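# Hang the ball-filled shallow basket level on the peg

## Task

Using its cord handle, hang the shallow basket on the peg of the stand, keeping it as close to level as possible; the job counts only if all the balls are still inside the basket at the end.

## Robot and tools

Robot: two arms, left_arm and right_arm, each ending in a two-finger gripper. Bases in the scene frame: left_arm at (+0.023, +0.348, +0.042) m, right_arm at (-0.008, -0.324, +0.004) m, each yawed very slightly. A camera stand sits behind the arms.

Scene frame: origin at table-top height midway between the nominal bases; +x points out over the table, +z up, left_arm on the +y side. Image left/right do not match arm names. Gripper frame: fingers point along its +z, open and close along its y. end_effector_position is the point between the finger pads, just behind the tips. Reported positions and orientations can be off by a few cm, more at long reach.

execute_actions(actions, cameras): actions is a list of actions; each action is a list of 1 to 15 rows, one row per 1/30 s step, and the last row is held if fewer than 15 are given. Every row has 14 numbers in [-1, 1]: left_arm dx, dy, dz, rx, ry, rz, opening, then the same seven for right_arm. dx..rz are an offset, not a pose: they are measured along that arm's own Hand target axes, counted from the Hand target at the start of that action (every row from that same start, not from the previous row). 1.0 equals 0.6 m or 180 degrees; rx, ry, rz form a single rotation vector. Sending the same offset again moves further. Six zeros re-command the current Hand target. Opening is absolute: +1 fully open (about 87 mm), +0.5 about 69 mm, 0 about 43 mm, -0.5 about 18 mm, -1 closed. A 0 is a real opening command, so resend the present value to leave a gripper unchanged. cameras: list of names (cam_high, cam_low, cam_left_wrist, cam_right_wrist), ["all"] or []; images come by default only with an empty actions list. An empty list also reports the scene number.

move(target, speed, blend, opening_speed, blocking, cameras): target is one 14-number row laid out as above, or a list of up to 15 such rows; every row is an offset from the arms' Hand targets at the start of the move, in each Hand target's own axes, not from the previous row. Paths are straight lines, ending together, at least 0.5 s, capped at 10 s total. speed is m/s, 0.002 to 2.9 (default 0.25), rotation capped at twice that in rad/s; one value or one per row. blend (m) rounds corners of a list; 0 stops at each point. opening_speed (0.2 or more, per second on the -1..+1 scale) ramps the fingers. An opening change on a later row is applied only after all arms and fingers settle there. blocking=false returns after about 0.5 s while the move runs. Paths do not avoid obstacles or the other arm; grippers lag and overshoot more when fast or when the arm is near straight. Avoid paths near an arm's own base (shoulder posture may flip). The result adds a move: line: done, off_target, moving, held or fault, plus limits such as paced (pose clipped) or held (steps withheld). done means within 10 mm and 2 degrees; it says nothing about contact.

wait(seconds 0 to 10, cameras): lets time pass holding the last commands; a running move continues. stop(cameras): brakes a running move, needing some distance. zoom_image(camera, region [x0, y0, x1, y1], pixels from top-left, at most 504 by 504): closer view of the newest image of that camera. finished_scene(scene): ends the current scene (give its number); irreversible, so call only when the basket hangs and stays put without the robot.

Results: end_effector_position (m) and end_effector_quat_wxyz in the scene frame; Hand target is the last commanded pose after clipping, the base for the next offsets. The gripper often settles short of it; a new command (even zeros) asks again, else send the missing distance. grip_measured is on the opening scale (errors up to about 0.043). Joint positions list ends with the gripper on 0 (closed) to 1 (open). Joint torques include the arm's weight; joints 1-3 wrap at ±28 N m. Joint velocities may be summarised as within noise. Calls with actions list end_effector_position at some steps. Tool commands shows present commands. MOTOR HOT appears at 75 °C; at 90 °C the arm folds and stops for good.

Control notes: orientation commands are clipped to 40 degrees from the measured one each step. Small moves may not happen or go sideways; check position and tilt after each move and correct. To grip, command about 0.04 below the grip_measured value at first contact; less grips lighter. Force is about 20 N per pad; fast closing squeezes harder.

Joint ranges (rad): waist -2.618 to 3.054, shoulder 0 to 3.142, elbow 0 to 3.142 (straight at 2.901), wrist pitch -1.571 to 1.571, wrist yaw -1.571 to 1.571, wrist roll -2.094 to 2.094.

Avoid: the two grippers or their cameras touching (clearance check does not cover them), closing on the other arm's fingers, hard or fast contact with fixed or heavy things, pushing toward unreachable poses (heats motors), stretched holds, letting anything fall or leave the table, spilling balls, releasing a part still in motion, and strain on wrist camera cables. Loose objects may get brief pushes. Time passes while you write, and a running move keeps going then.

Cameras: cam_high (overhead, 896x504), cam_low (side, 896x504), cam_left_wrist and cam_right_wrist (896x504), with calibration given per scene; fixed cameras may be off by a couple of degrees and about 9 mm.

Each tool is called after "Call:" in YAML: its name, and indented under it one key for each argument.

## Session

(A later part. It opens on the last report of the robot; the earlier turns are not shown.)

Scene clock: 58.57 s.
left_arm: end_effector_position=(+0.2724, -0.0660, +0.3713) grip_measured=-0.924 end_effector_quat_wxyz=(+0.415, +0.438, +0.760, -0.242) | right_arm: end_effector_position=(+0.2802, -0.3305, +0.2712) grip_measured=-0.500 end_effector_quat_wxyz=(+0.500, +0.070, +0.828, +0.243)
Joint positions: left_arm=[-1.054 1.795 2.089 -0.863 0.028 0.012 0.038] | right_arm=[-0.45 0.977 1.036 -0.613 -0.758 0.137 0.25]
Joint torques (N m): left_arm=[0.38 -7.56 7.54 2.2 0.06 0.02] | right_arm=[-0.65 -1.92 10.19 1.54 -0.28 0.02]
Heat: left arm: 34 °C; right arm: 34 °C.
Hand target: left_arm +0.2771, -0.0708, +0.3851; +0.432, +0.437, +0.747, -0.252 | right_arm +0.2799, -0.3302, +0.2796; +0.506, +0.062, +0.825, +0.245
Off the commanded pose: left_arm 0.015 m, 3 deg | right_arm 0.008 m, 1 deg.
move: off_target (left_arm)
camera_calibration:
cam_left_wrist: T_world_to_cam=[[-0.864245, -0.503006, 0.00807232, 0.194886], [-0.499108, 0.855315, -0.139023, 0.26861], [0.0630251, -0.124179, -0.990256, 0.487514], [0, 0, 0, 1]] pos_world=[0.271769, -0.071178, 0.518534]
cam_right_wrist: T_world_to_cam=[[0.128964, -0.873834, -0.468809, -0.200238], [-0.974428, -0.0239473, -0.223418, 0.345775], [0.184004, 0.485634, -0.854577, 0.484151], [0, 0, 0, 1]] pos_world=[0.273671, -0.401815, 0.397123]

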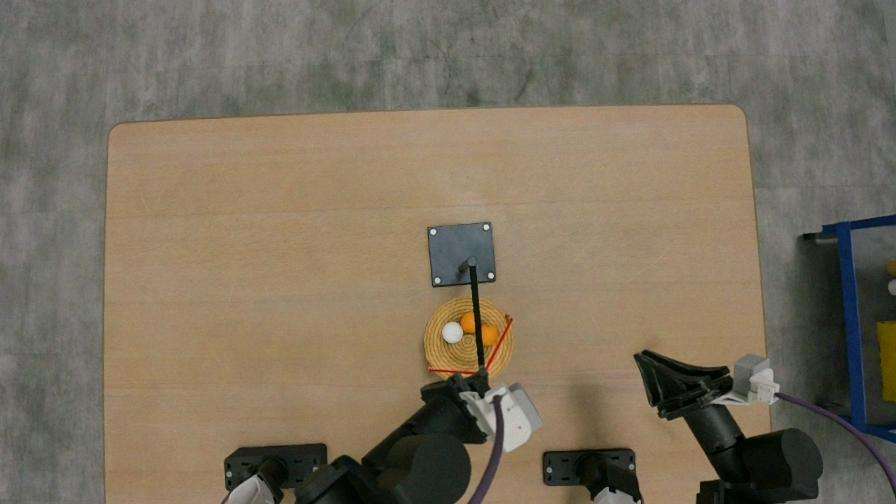

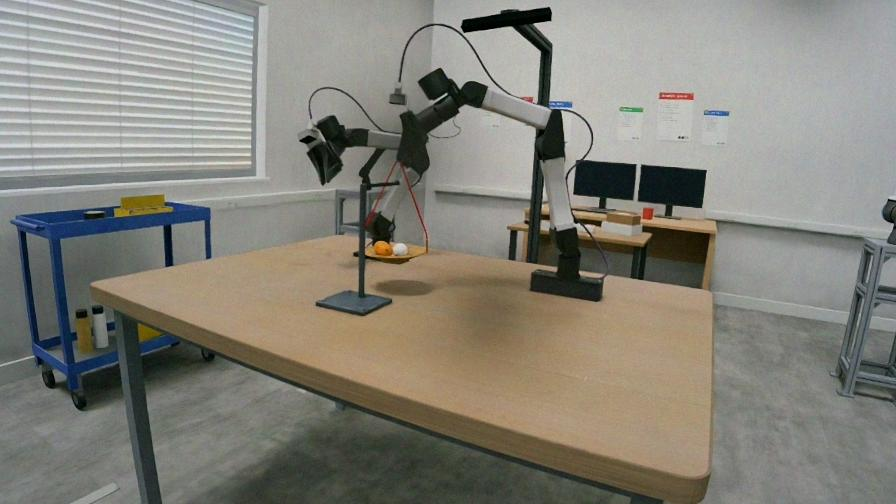

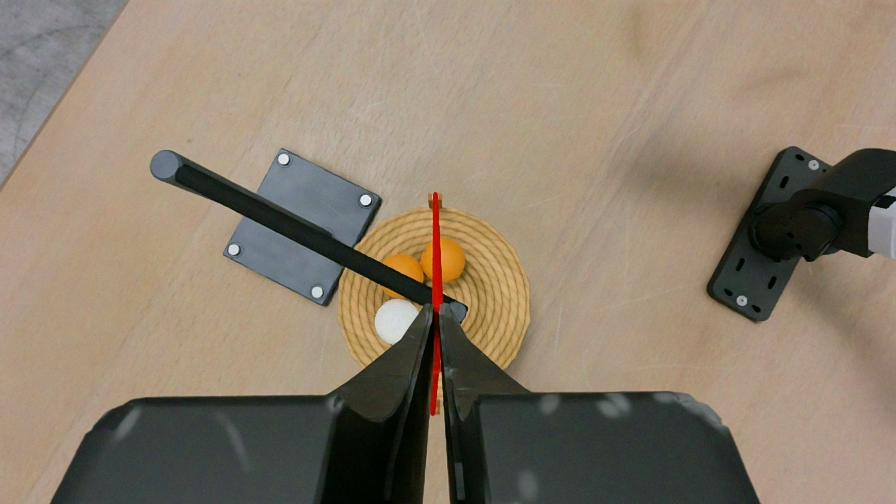

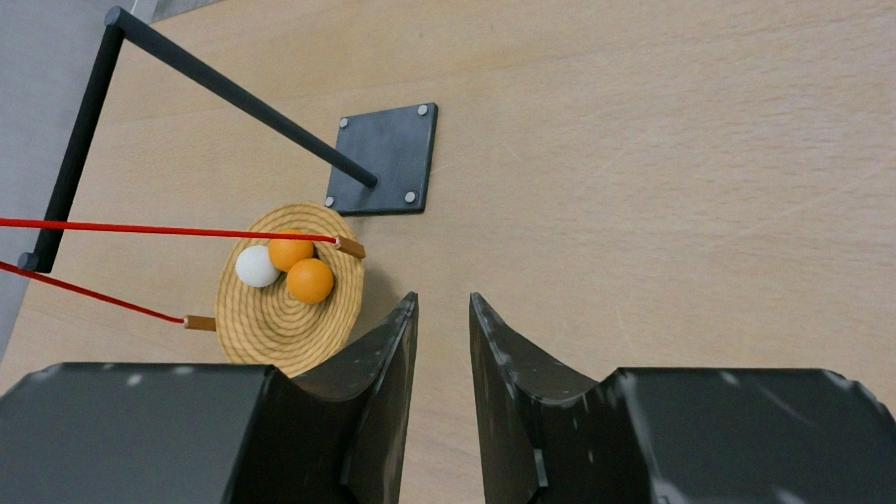

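Call:
move:
  target: [-0.0158,0.048,0.0375,0,0,0,-1,0,0,0,0,0,0,-0.5]
  speed: 0.04
  cameras: ["all"]

Call:
zoom_image:
  camera: "cam_low"
  region: [310, 130, 490, 330]

Call:
zoom_image:
  camera: "cam_left_wrist"
  region: [300, 180, 550, 430]

Scene clock: 60.50 s.
left_arm: end_effector_position=(+0.3090, -0.0736, +0.3689) grip_measured=-0.924 end_effector_quat_wxyz=(+0.414, +0.437, +0.760, -0.244) | right_arm: end_effector_position=(+0.2802, -0.3305, +0.2712) grip_measured=-0.500 end_effector_quat_wxyz=(+0.500, +0.070, +0.828, +0.243)
Joint positions: left_arm=[-0.983 1.916 2.24 -0.895 0.089 0.048 0.038] | right_arm=[-0.45 0.977 1.036 -0.613 -0.758 0.137 0.25]
Joint torques (N m): left_arm=[0.4 -8.36 7.56 2.17 0.13 -0.03] | right_arm=[-0.68 -1.91 10.15 1.53 -0.28 0.02]
Heat: left arm: 34 °C; right arm: 34 °C.
Hand target: left_arm +0.3141, -0.0777, +0.3821; +0.432, +0.437, +0.747, -0.252 | right_arm +0.2799, -0.3302, +0.2796; +0.506, +0.062, +0.825, +0.245
Off the commanded pose: left_arm 0.015 m, 3 deg | right_arm 0.008 m, 1 deg.
move: off_target (left_arm)
camera_calibration:
cam_left_wrist: T_world_to_cam=[[-0.864046, -0.503289, 0.0111569, 0.221503], [-0.499724, 0.854828, -0.139802, 0.293405], [0.0608236, -0.126371, -0.990117, 0.482356], [0, 0, 0, 1]] pos_world=[0.308672, -0.0783752, 0.516136]
cam_right_wrist: T_world_to_cam=[[0.128964, -0.873834, -0.468809, -0.200238], [-0.974428, -0.0239473, -0.223418, 0.345775], [0.184004, 0.485634, -0.854577, 0.484151], [0, 0, 0, 1]] pos_world=[0.273671, -0.401815, 0.397123]

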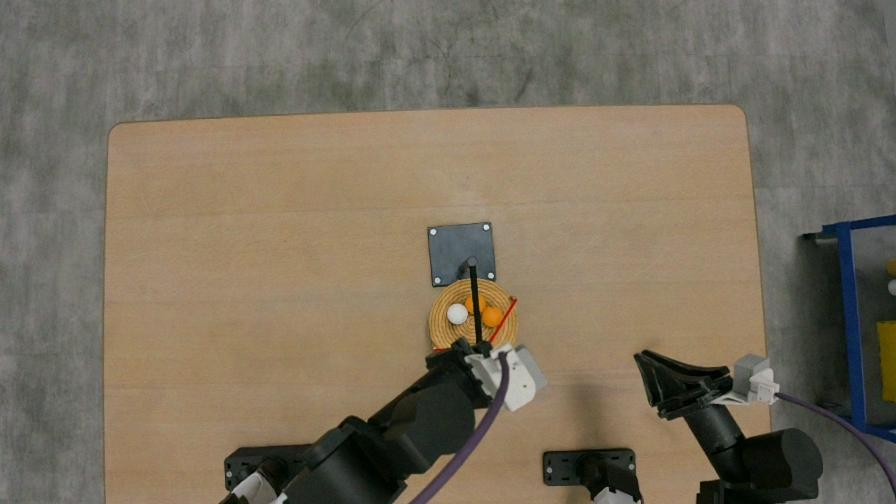

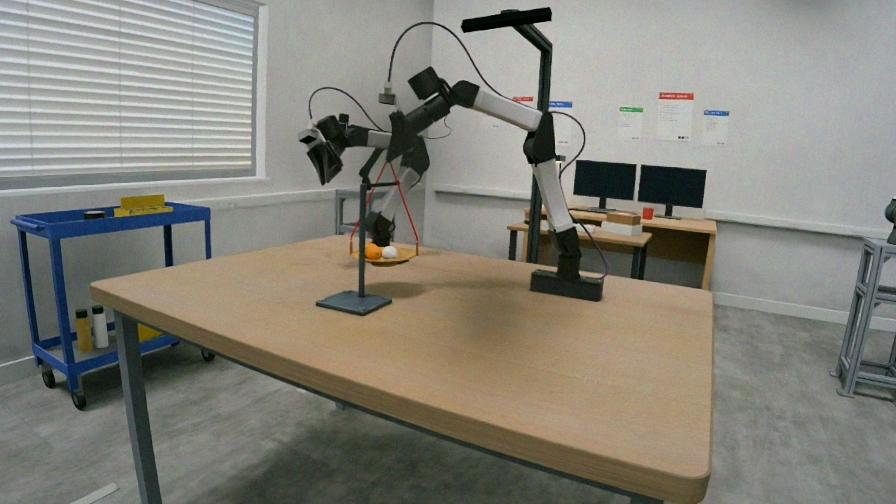

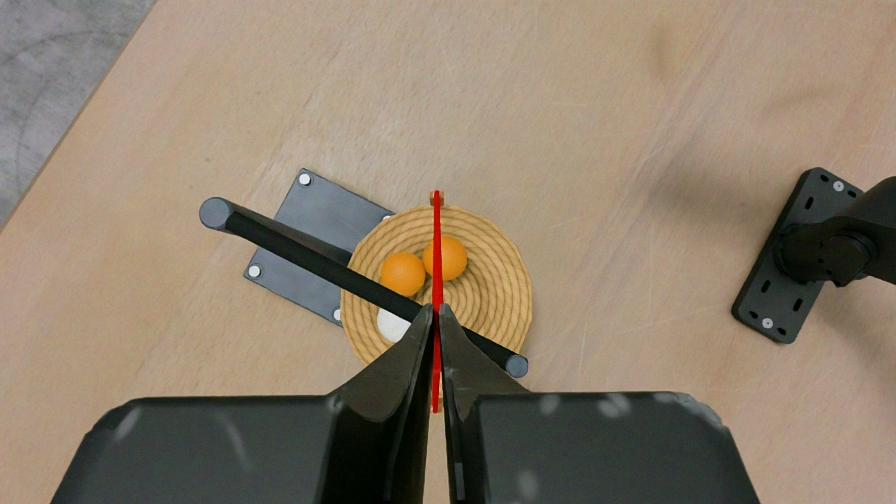

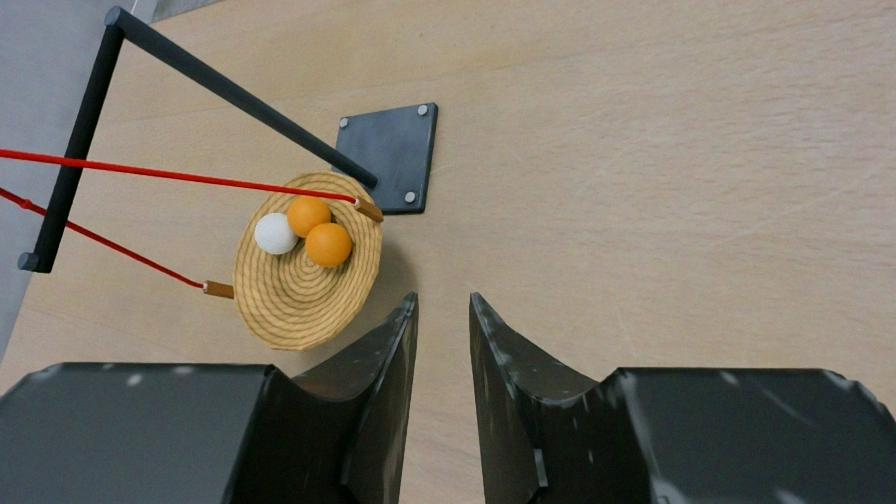

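Scaled by 2.520 from the camera's 896x504 image, which has a finer 1280x720 frame.

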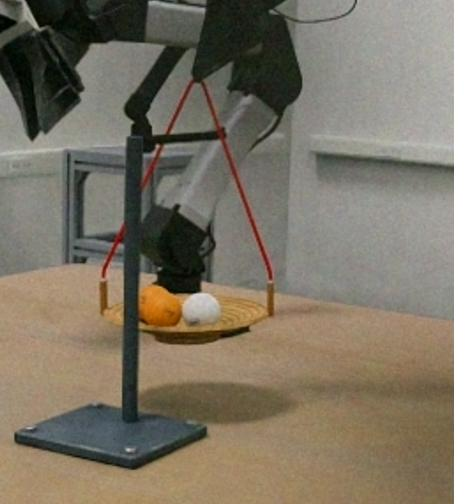

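Scaled by 2.016 from the camera's 896x504 image, which has a finer 1280x720 frame.

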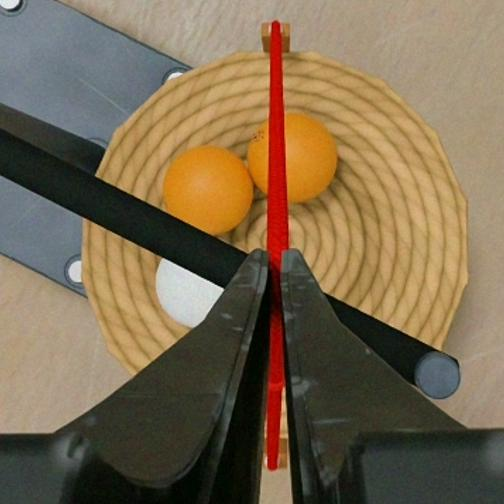

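Call:
move:
  target: [0.0633,0.003,0.0305,0,0,0,-1,0,0,0,0,0,0,-0.5]
  speed: 0.03
  cameras: ["cam_low","cam_left_wrist"]

Call:
zoom_image:
  camera: "cam_low"
  region: [310, 130, 490, 330]

Call:
zoom_image:
  camera: "cam_left_wrist"
  region: [300, 180, 550, 430]

Scene clock: 62.73 s.
left_arm: end_effector_position=(+0.3130, -0.0770, +0.3184) grip_measured=-0.924 end_effector_quat_wxyz=(+0.407, +0.440, +0.763, -0.241) | right_arm: end_effector_position=(+0.2802, -0.3305, +0.2712) grip_measured=-0.500 end_effector_quat_wxyz=(+0.500, +0.070, +0.828, +0.243)
Joint positions: left_arm=[-0.978 1.848 1.94 -0.681 0.096 0.051 0.038] | right_arm=[-0.45 0.977 1.036 -0.613 -0.758 0.137 0.25]
Joint torques (N m): left_arm=[0.42 -11.92 5.07 2.25 0.11 -0.02] | right_arm=[-0.68 -1.88 10.19 1.53 -0.28 0.02]
Heat: left arm: 35 °C; right arm: 34 °C.
Hand target: left_arm +0.3141, -0.0741, +0.3402; +0.432, +0.437, +0.747, -0.252 | right_arm +0.2799, -0.3302, +0.2796; +0.506, +0.062, +0.825, +0.245
Off the commanded pose: left_arm 0.022 m, 4 deg | right_arm 0.008 m, 1 deg.
move: off_target (left_arm)
camera_calibration:
cam_left_wrist: T_world_to_cam=[[-0.865313, -0.501051, 0.0134737, 0.223598], [-0.498769, 0.858089, -0.122121, 0.28568], [0.0496269, -0.112393, -0.992424, 0.436971], [0, 0, 0, 1]] pos_world=[0.314285, -0.0839928, 0.465535]
Images, in order (width x height): cam_low 896x504, cam_left_wrist 896x504.

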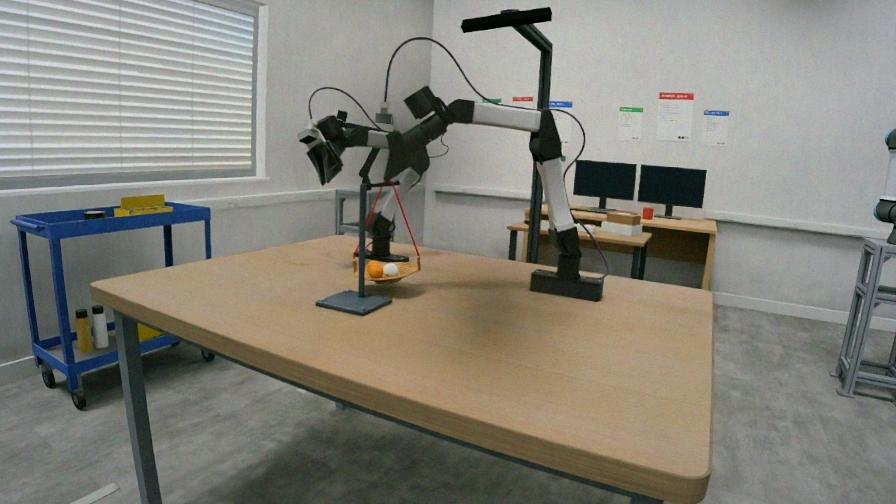

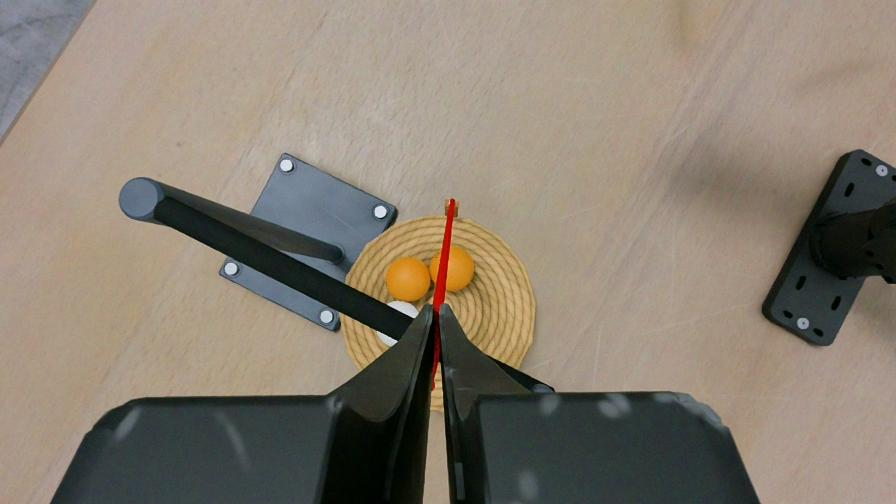

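Scaled by 2.520 from the camera's 896x504 image, which has a finer 1280x720 frame.

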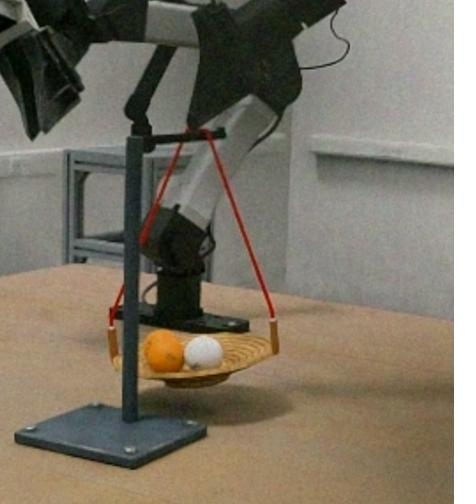

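Scaled by 2.016 from the camera's 896x504 image, which has a finer 1280x720 frame.

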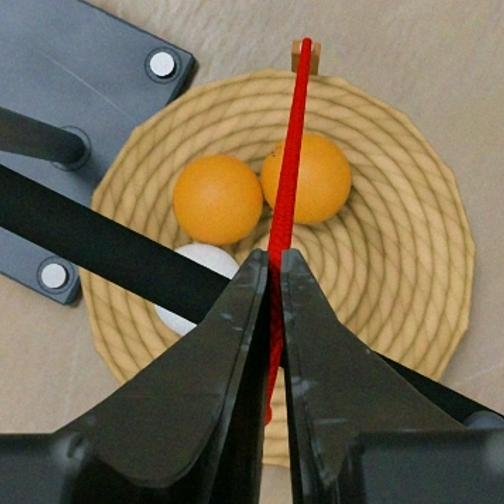

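Call:
move:
  target:
    - [-0.0317,0,-0.0183,0,0,0,-1,0,0,0,0,0,0,-0.5]
    - [-0.0245,0.0082,-0.0308,0,0,0,-1,0,0,0,0,0,0,-0.5]
  speed: 0.04
  cameras: ["cam_low","cam_left_wrist"]

Call:
zoom_image:
  camera: "cam_left_wrist"
  region: [300, 180, 550, 430]

Call:
zoom_image:
  camera: "cam_low"
  region: [310, 130, 490, 330]

Scene clock: 64.73 s.
left_arm: end_effector_position=(+0.3133, -0.0657, +0.3410) grip_measured=-0.924 end_effector_quat_wxyz=(+0.407, +0.438, +0.764, -0.241) | right_arm: end_effector_position=(+0.2802, -0.3305, +0.2712) grip_measured=-0.500 end_effector_quat_wxyz=(+0.500, +0.070, +0.828, +0.243)
Joint positions: left_arm=[-0.961 1.848 2.036 -0.777 0.107 0.058 0.038] | right_arm=[-0.45 0.977 1.036 -0.613 -0.758 0.137 0.25]
Joint torques (N m): left_arm=[0.38 -11.15 5.56 2.21 0.14 0.02] | right_arm=[-0.65 -1.89 10.18 1.54 -0.28 0.01]
Heat: left arm: 35 °C; right arm: 34 °C.
Hand target: left_arm +0.3141, -0.0642, +0.3622; +0.432, +0.437, +0.747, -0.252 | right_arm +0.2799, -0.3302, +0.2796; +0.506, +0.062, +0.825, +0.245
Off the commanded pose: left_arm 0.021 m, 4 deg | right_arm 0.008 m, 1 deg.
move: off_target (left_arm)
camera_calibration:
cam_left_wrist: T_world_to_cam=[[-0.863619, -0.50395, 0.0140233, 0.228391], [-0.501667, 0.856285, -0.122905, 0.279937], [0.0499301, -0.113178, -0.992319, 0.460469], [0, 0, 0, 1]] pos_world=[0.314687, -0.0724932, 0.488136]
Images, in order (width x height): cam_low 896x504, cam_left_wrist 896x504.

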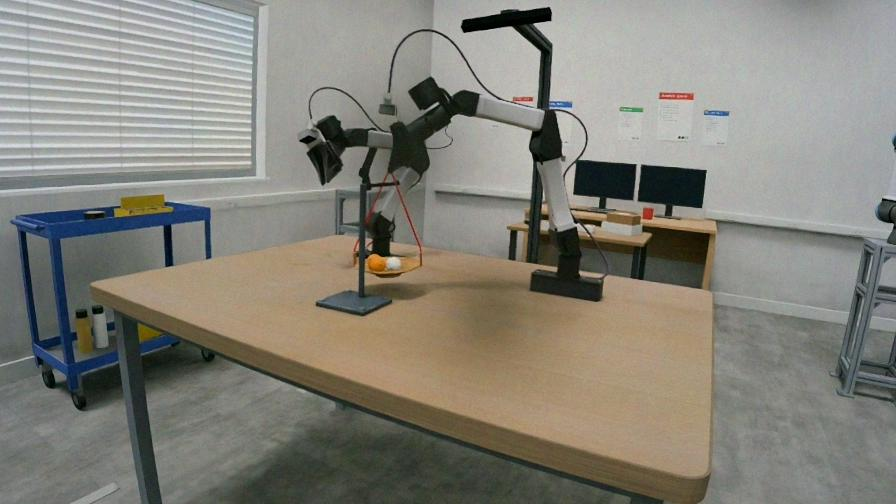

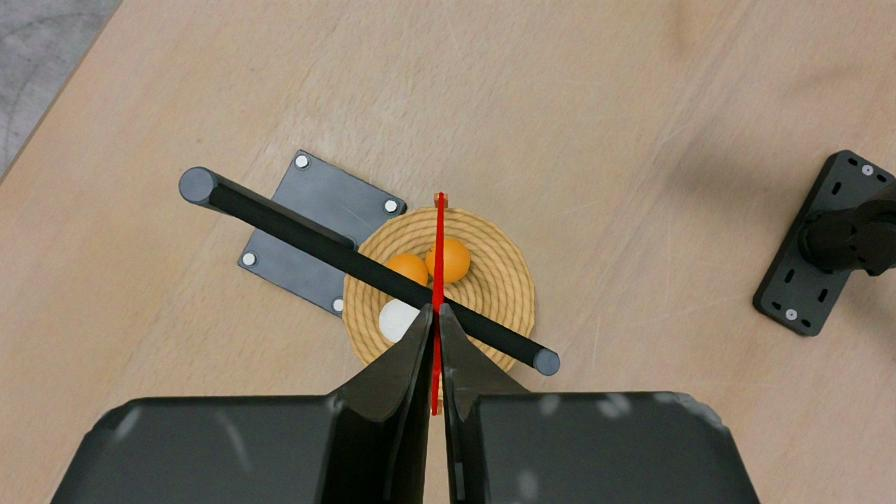

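Scaled by 2.016 from the camera's 896x504 image, which has a finer 1280x720 frame.

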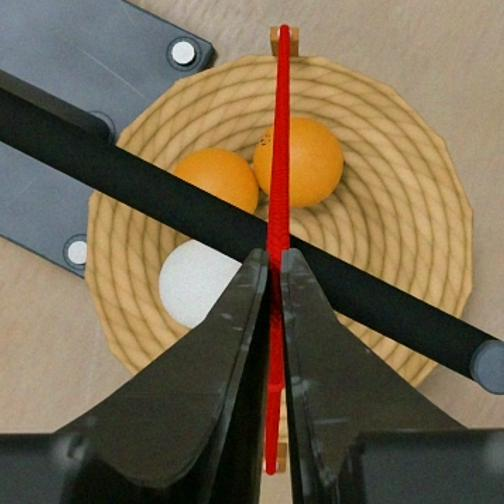

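Scaled by 2.520 from the camera's 896x504 image, which has a finer 1280x720 frame.

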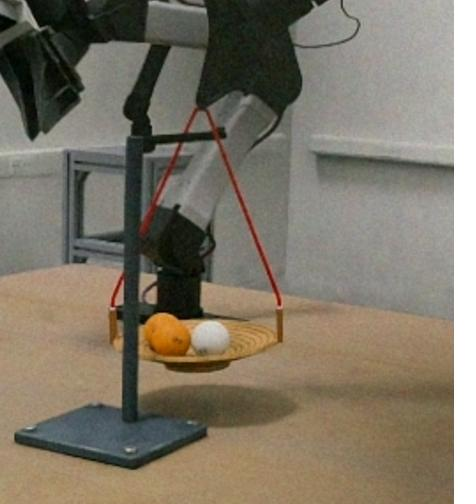

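Call:
move:
  target: [0.029,0,0.0167,0,0,0,-1,0,0,0,0,0,0,-0.5]
  speed: 0.02
  cameras: ["cam_low","cam_left_wrist"]

Call:
zoom_image:
  camera: "cam_left_wrist"
  region: [300, 180, 550, 430]

Call:
zoom_image:
  camera: "cam_low"
  region: [330, 140, 450, 290]

Scene clock: 66.37 s.
left_arm: end_effector_position=(+0.3136, -0.0671, +0.3182) grip_measured=-0.924 end_effector_quat_wxyz=(+0.404, +0.440, +0.765, -0.241) | right_arm: end_effector_position=(+0.2802, -0.3305, +0.2712) grip_measured=-0.500 end_effector_quat_wxyz=(+0.500, +0.070, +0.828, +0.243)
Joint positions: left_arm=[-0.961 1.821 1.908 -0.683 0.111 0.059 0.038] | right_arm=[-0.45 0.977 1.036 -0.613 -0.758 0.137 0.25]
Joint torques (N m): left_arm=[0.32 -11.95 5.2 2.22 0.09 -0.01] | right_arm=[-0.69 -1.91 10.18 1.54 -0.29 0.02]
Heat: left arm: 35 °C; right arm: 34 °C.
Hand target: left_arm +0.3141, -0.0642, +0.3419; +0.432, +0.437, +0.747, -0.252 | right_arm +0.2799, -0.3302, +0.2796; +0.506, +0.062, +0.825, +0.245
Off the commanded pose: left_arm 0.024 m, 4 deg | right_arm 0.008 m, 1 deg.
move: off_target (left_arm)
camera_calibration:
cam_left_wrist: T_world_to_cam=[[-0.86535, -0.500909, 0.0161167, 0.228281], [-0.49916, 0.858559, -0.117113, 0.275987], [0.0448256, -0.109388, -0.992988, 0.439777], [0, 0, 0, 1]] pos_world=[0.315591, -0.0744967, 0.465336]
Images, in order (width x height): cam_low 896x504, cam_left_wrist 896x504.

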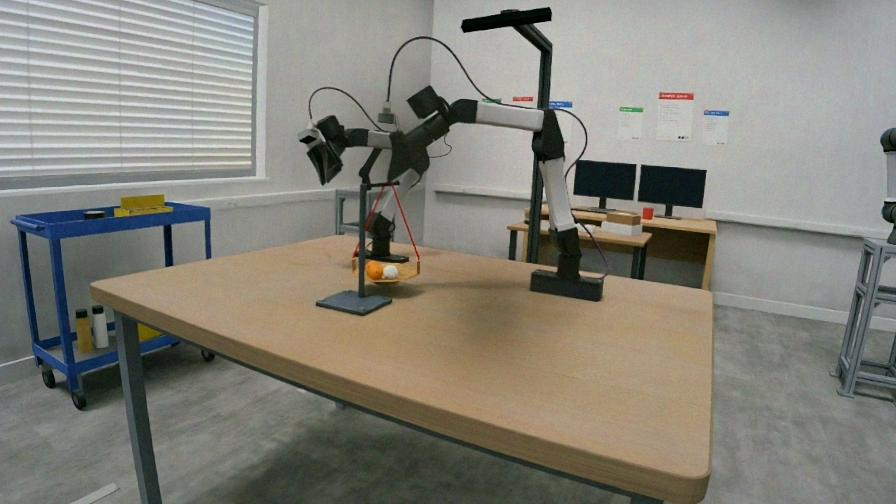

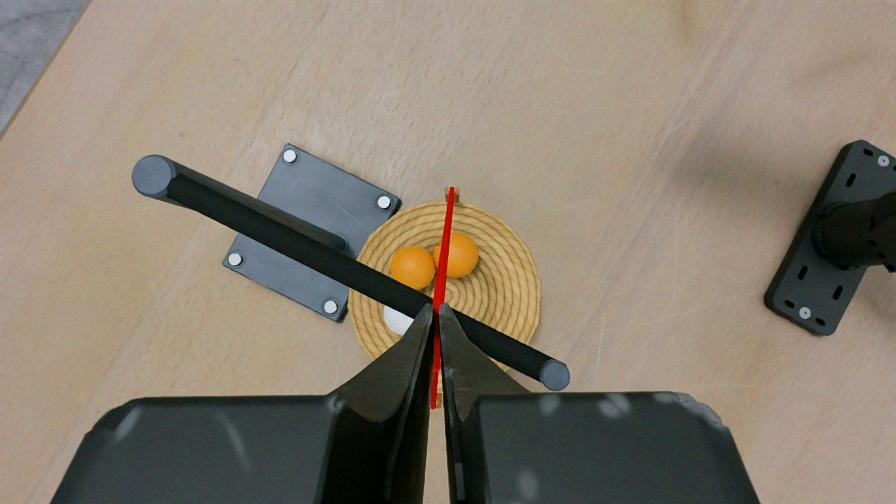

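Scaled by 2.016 from the camera's 896x504 image, which has a finer 1280x720 frame.

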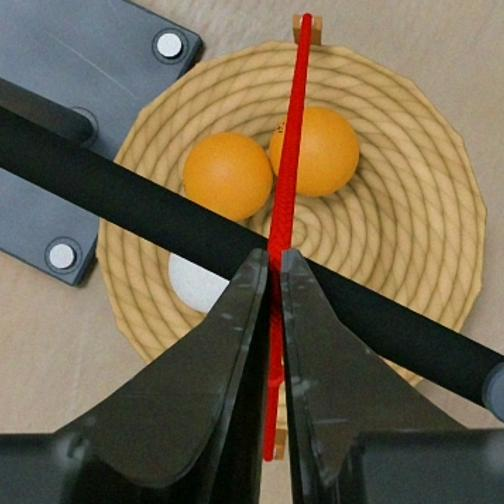

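Scaled by 3.360 from the camera's 896x504 image, which has a finer 1280x720 frame.

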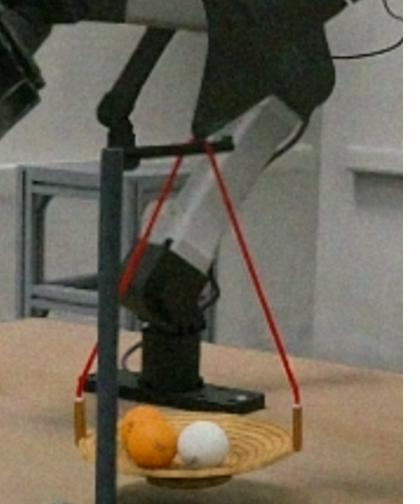

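Call:
move:
  target: [0.0058,0,0.0033,0,0,0,-1,0,0,0,0,0,0,-0.5]
  speed: 0.02
  cameras: ["cam_low","cam_left_wrist"]

Call:
zoom_image:
  camera: "cam_left_wrist"
  region: [300, 180, 550, 430]

Call:
zoom_image:
  camera: "cam_low"
  region: [330, 140, 450, 290]

Scene clock: 67.30 s.
left_arm: end_effector_position=(+0.3136, -0.0671, +0.3181) grip_measured=-0.924 end_effector_quat_wxyz=(+0.408, +0.439, +0.763, -0.243) | right_arm: end_effector_position=(+0.2802, -0.3305, +0.2712) grip_measured=-0.500 end_effector_quat_wxyz=(+0.500, +0.070, +0.828, +0.243)
Joint positions: left_arm=[-0.961 1.81 1.886 -0.661 0.111 0.059 0.038] | right_arm=[-0.45 0.977 1.036 -0.613 -0.758 0.137 0.25]
Joint torques (N m): left_arm=[0.32 -11.41 5.11 2.19 0.11 -0.01] | right_arm=[-0.66 -1.89 10.19 1.53 -0.28 0.02]
Heat: left arm: 35 °C; right arm: 34 °C.
Hand target: left_arm +0.3141, -0.0641, +0.3379; +0.432, +0.437, +0.747, -0.252 | right_arm +0.2799, -0.3302, +0.2796; +0.506, +0.062, +0.825, +0.245
Off the commanded pose: left_arm 0.020 m, 3 deg | right_arm 0.008 m, 1 deg.
move: off_target (left_arm)
camera_calibration:
cam_left_wrist: T_world_to_cam=[[-0.86547, -0.500738, 0.0149299, 0.228706], [-0.498365, 0.857575, -0.127266, 0.278884], [0.0509236, -0.117586, -0.991756, 0.436759], [0, 0, 0, 1]] pos_world=[0.314683, -0.0732857, 0.465237]
Images, in order (width x height): cam_low 896x504, cam_left_wrist 896x504.

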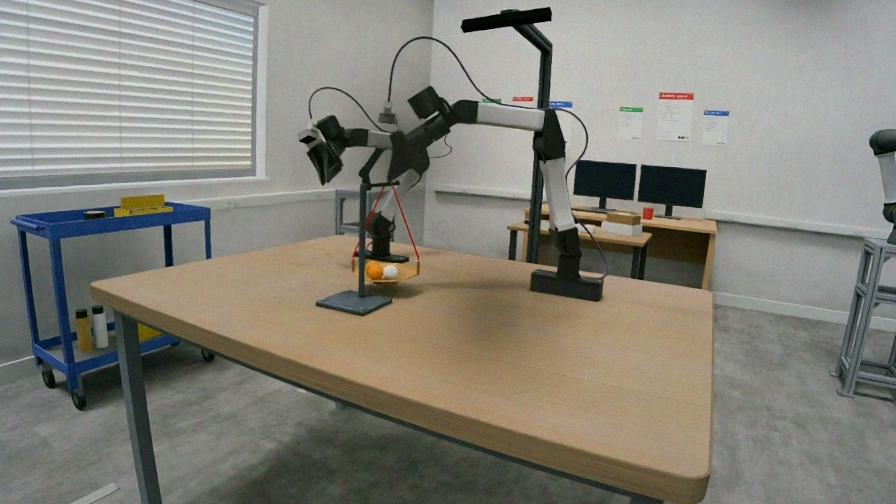

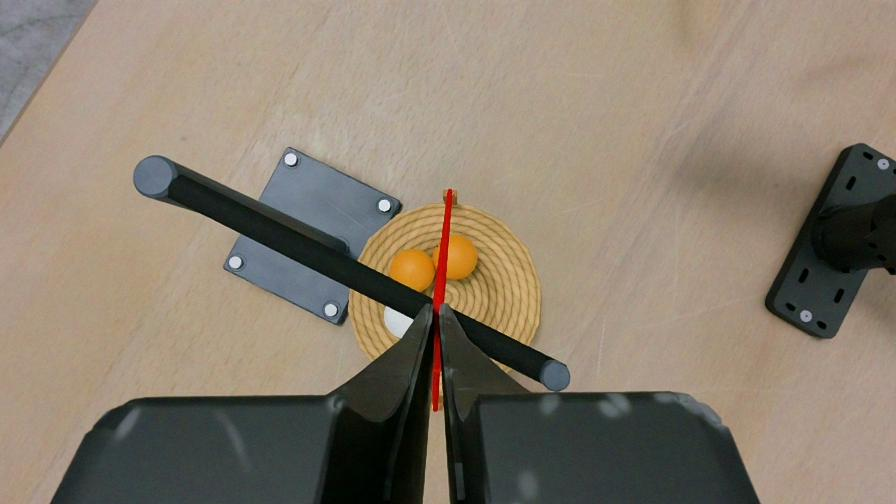

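Scaled by 2.016 from the camera's 896x504 image, which has a finer 1280x720 frame.

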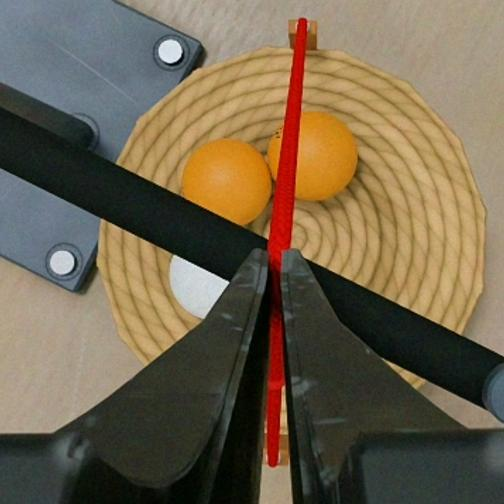

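Scaled by 3.360 from the camera's 896x504 image, which has a finer 1280x720 frame.

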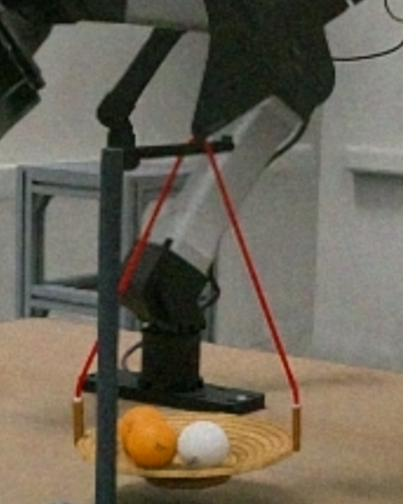

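Call:
move:
  target: [0,0,0,0,0,0,-0.8,0,0,0,0,0,0,-0.5]
  opening_speed: 0.2
  cameras: ["cam_low","cam_left_wrist"]

Call:
zoom_image:
  camera: "cam_left_wrist"
  region: [300, 180, 550, 430]

Call:
zoom_image:
  camera: "cam_low"
  region: [330, 140, 450, 290]

Scene clock: 68.67 s.
left_arm: end_effector_position=(+0.3138, -0.0675, +0.3183) grip_measured=-0.800 end_effector_quat_wxyz=(+0.409, +0.439, +0.762, -0.243) | right_arm: end_effector_position=(+0.2802, -0.3305, +0.2712) grip_measured=-0.500 end_effector_quat_wxyz=(+0.500, +0.070, +0.828, +0.243)
Joint positions: left_arm=[-0.961 1.81 1.885 -0.658 0.112 0.059 0.1] | right_arm=[-0.45 0.977 1.036 -0.613 -0.758 0.137 0.25]
Joint torques (N m): left_arm=[0.38 -11.45 5.22 2.18 0.11 0] | right_arm=[-0.66 -1.91 10.19 1.54 -0.29 0.02]
Heat: left arm: 36 °C; right arm: 34 °C.
Hand target: left_arm +0.3142, -0.0642, +0.3381; +0.432, +0.437, +0.747, -0.252 | right_arm +0.2799, -0.3302, +0.2796; +0.506, +0.062, +0.825, +0.245
Off the commanded pose: left_arm 0.020 m, 3 deg | right_arm 0.008 m, 1 deg.
move: off_target (left_arm)
camera_calibration:
cam_left_wrist: T_world_to_cam=[[-0.865633, -0.500458, 0.0148557, 0.228758], [-0.497958, 0.857462, -0.129604, 0.279957], [0.0521231, -0.119587, -0.991455, 0.436381], [0, 0, 0, 1]] pos_world=[0.314681, -0.0733828, 0.465537]
Images, in order (width x height): cam_low 896x504, cam_left_wrist 896x504.

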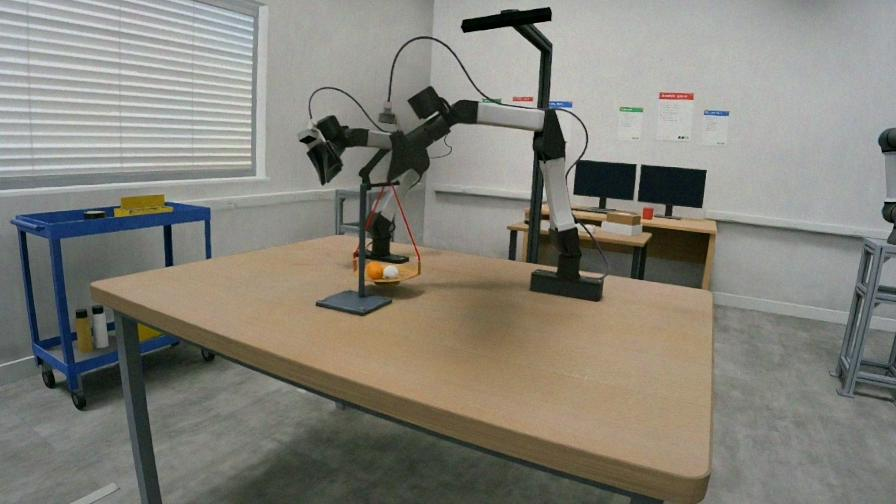

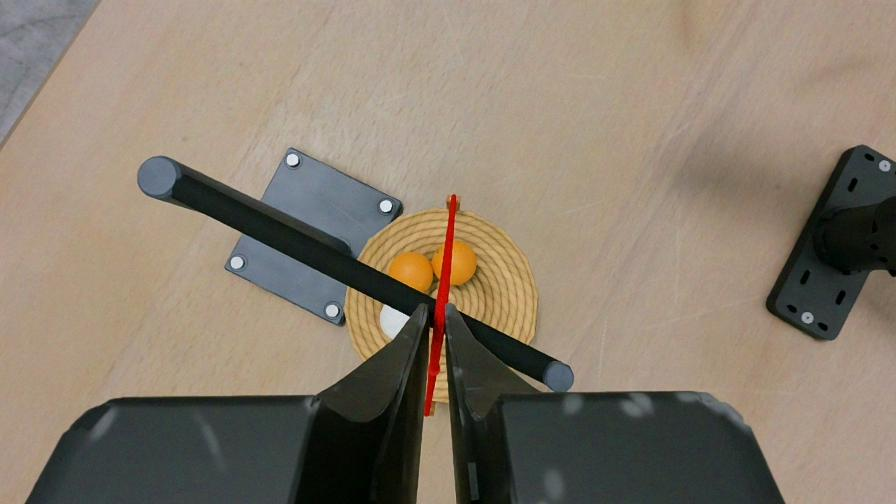

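Scaled by 2.016 from the camera's 896x504 image, which has a finer 1280x720 frame.

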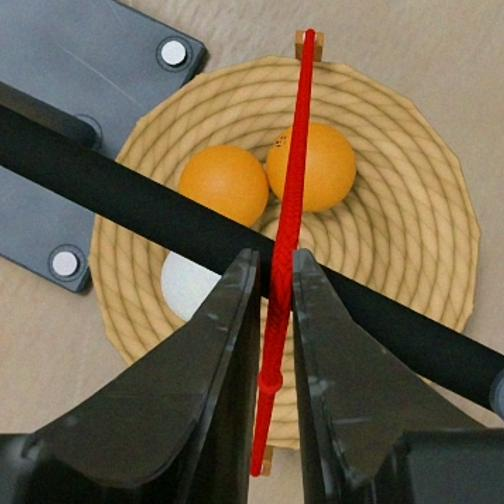

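Scaled by 3.360 from the camera's 896x504 image, which has a finer 1280x720 frame.

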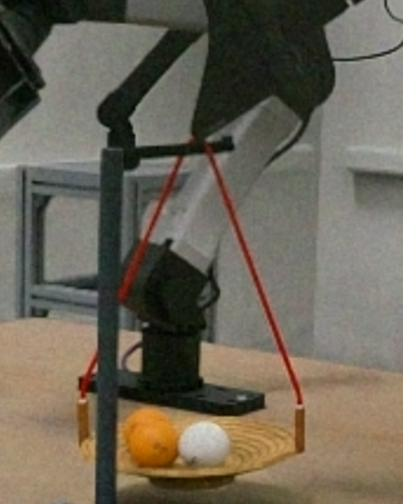

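Call:
move:
  target:
    - [0,0,0,0,0,0,-0.4,0,0,0,0,0,0,-0.5]
    - [-0.015,0,-0.08,0,0,0,-0.4,0,0,0,0,0,0,-0.5]
    - [-0.015,0,-0.25,0,0,0,-0.4,0,0,0,0,0,0,-0.5]
  opening_speed: 0.6
  speed: [0.05,0.05,0.12]
  blend: [0,0.01,0]
  cameras: ["all"]

Call:
zoom_image:
  camera: "cam_low"
  region: [330, 140, 450, 290]

Scene clock: 72.37 s.
left_arm: end_effector_position=(+0.2542, +0.0405, +0.4070) grip_measured=-0.400 end_effector_quat_wxyz=(+0.417, +0.436, +0.758, -0.247) | right_arm: end_effector_position=(+0.2802, -0.3305, +0.2712) grip_measured=-0.500 end_effector_quat_wxyz=(+0.500, +0.070, +0.828, +0.243)
Joint positions: left_arm=[-0.894 1.495 1.925 -0.998 0.168 0.093 0.3] | right_arm=[-0.45 0.977 1.036 -0.613 -0.758 0.137 0.25]
Joint torques (N m): left_arm=[0.54 -6.39 6.45 1.97 0.15 0.01] | right_arm=[-0.65 -1.91 10.19 1.54 -0.28 0.01]
Heat: left arm: 36 °C; right arm: 35 °C.
Hand target: left_arm +0.2525, +0.0451, +0.4207; +0.432, +0.437, +0.747, -0.252 | right_arm +0.2799, -0.3302, +0.2796; +0.506, +0.062, +0.825, +0.245
Off the commanded pose: left_arm 0.015 m, 2 deg | right_arm 0.008 m, 1 deg.
move: off_target (left_arm)
camera_calibration:
cam_left_wrist: T_world_to_cam=[[-0.865198, -0.501222, 0.0144405, 0.230083], [-0.497504, 0.854472, -0.14956, 0.177373], [0.0626235, -0.136583, -0.988647, 0.537234], [0, 0, 0, 1]] pos_world=[0.253668, 0.0371396, 0.55434]
cam_right_wrist: T_world_to_cam=[[0.128964, -0.873834, -0.468809, -0.200238], [-0.974428, -0.0239473, -0.223418, 0.345775], [0.184004, 0.485634, -0.854577, 0.484151], [0, 0, 0, 1]] pos_world=[0.273671, -0.401815, 0.397123]

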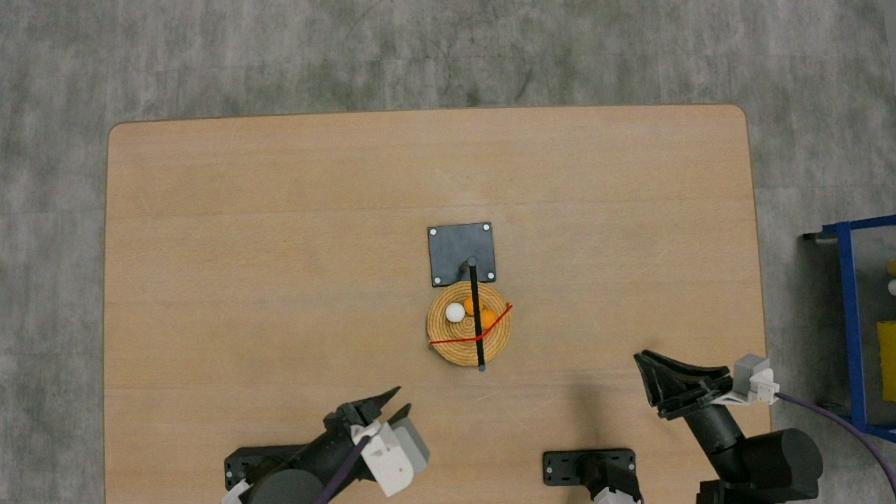

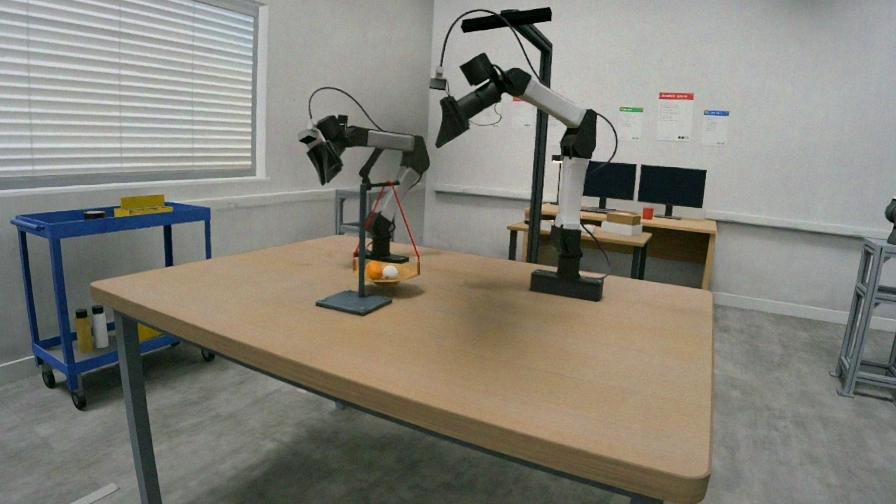

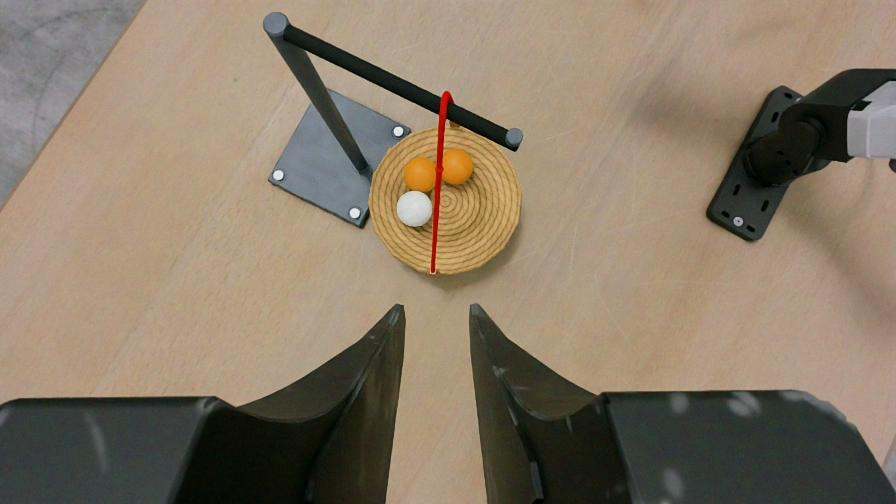

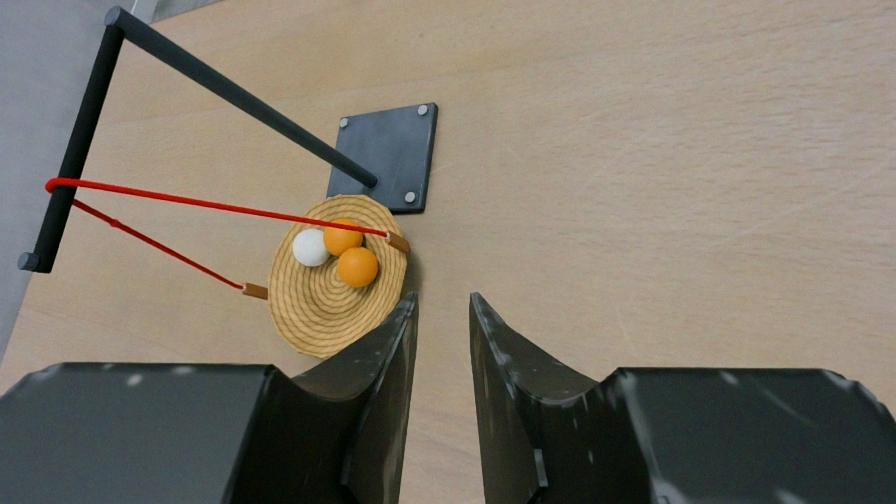

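Scaled by 3.360 from the camera's 896x504 image, which has a finer 1280x720 frame.

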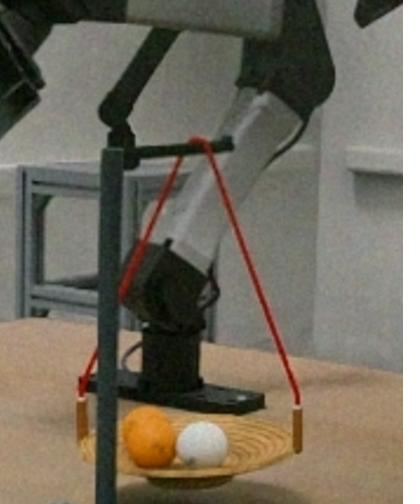

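Call:
finished_scene:
  scene: 2

The scene is finished: the task was done.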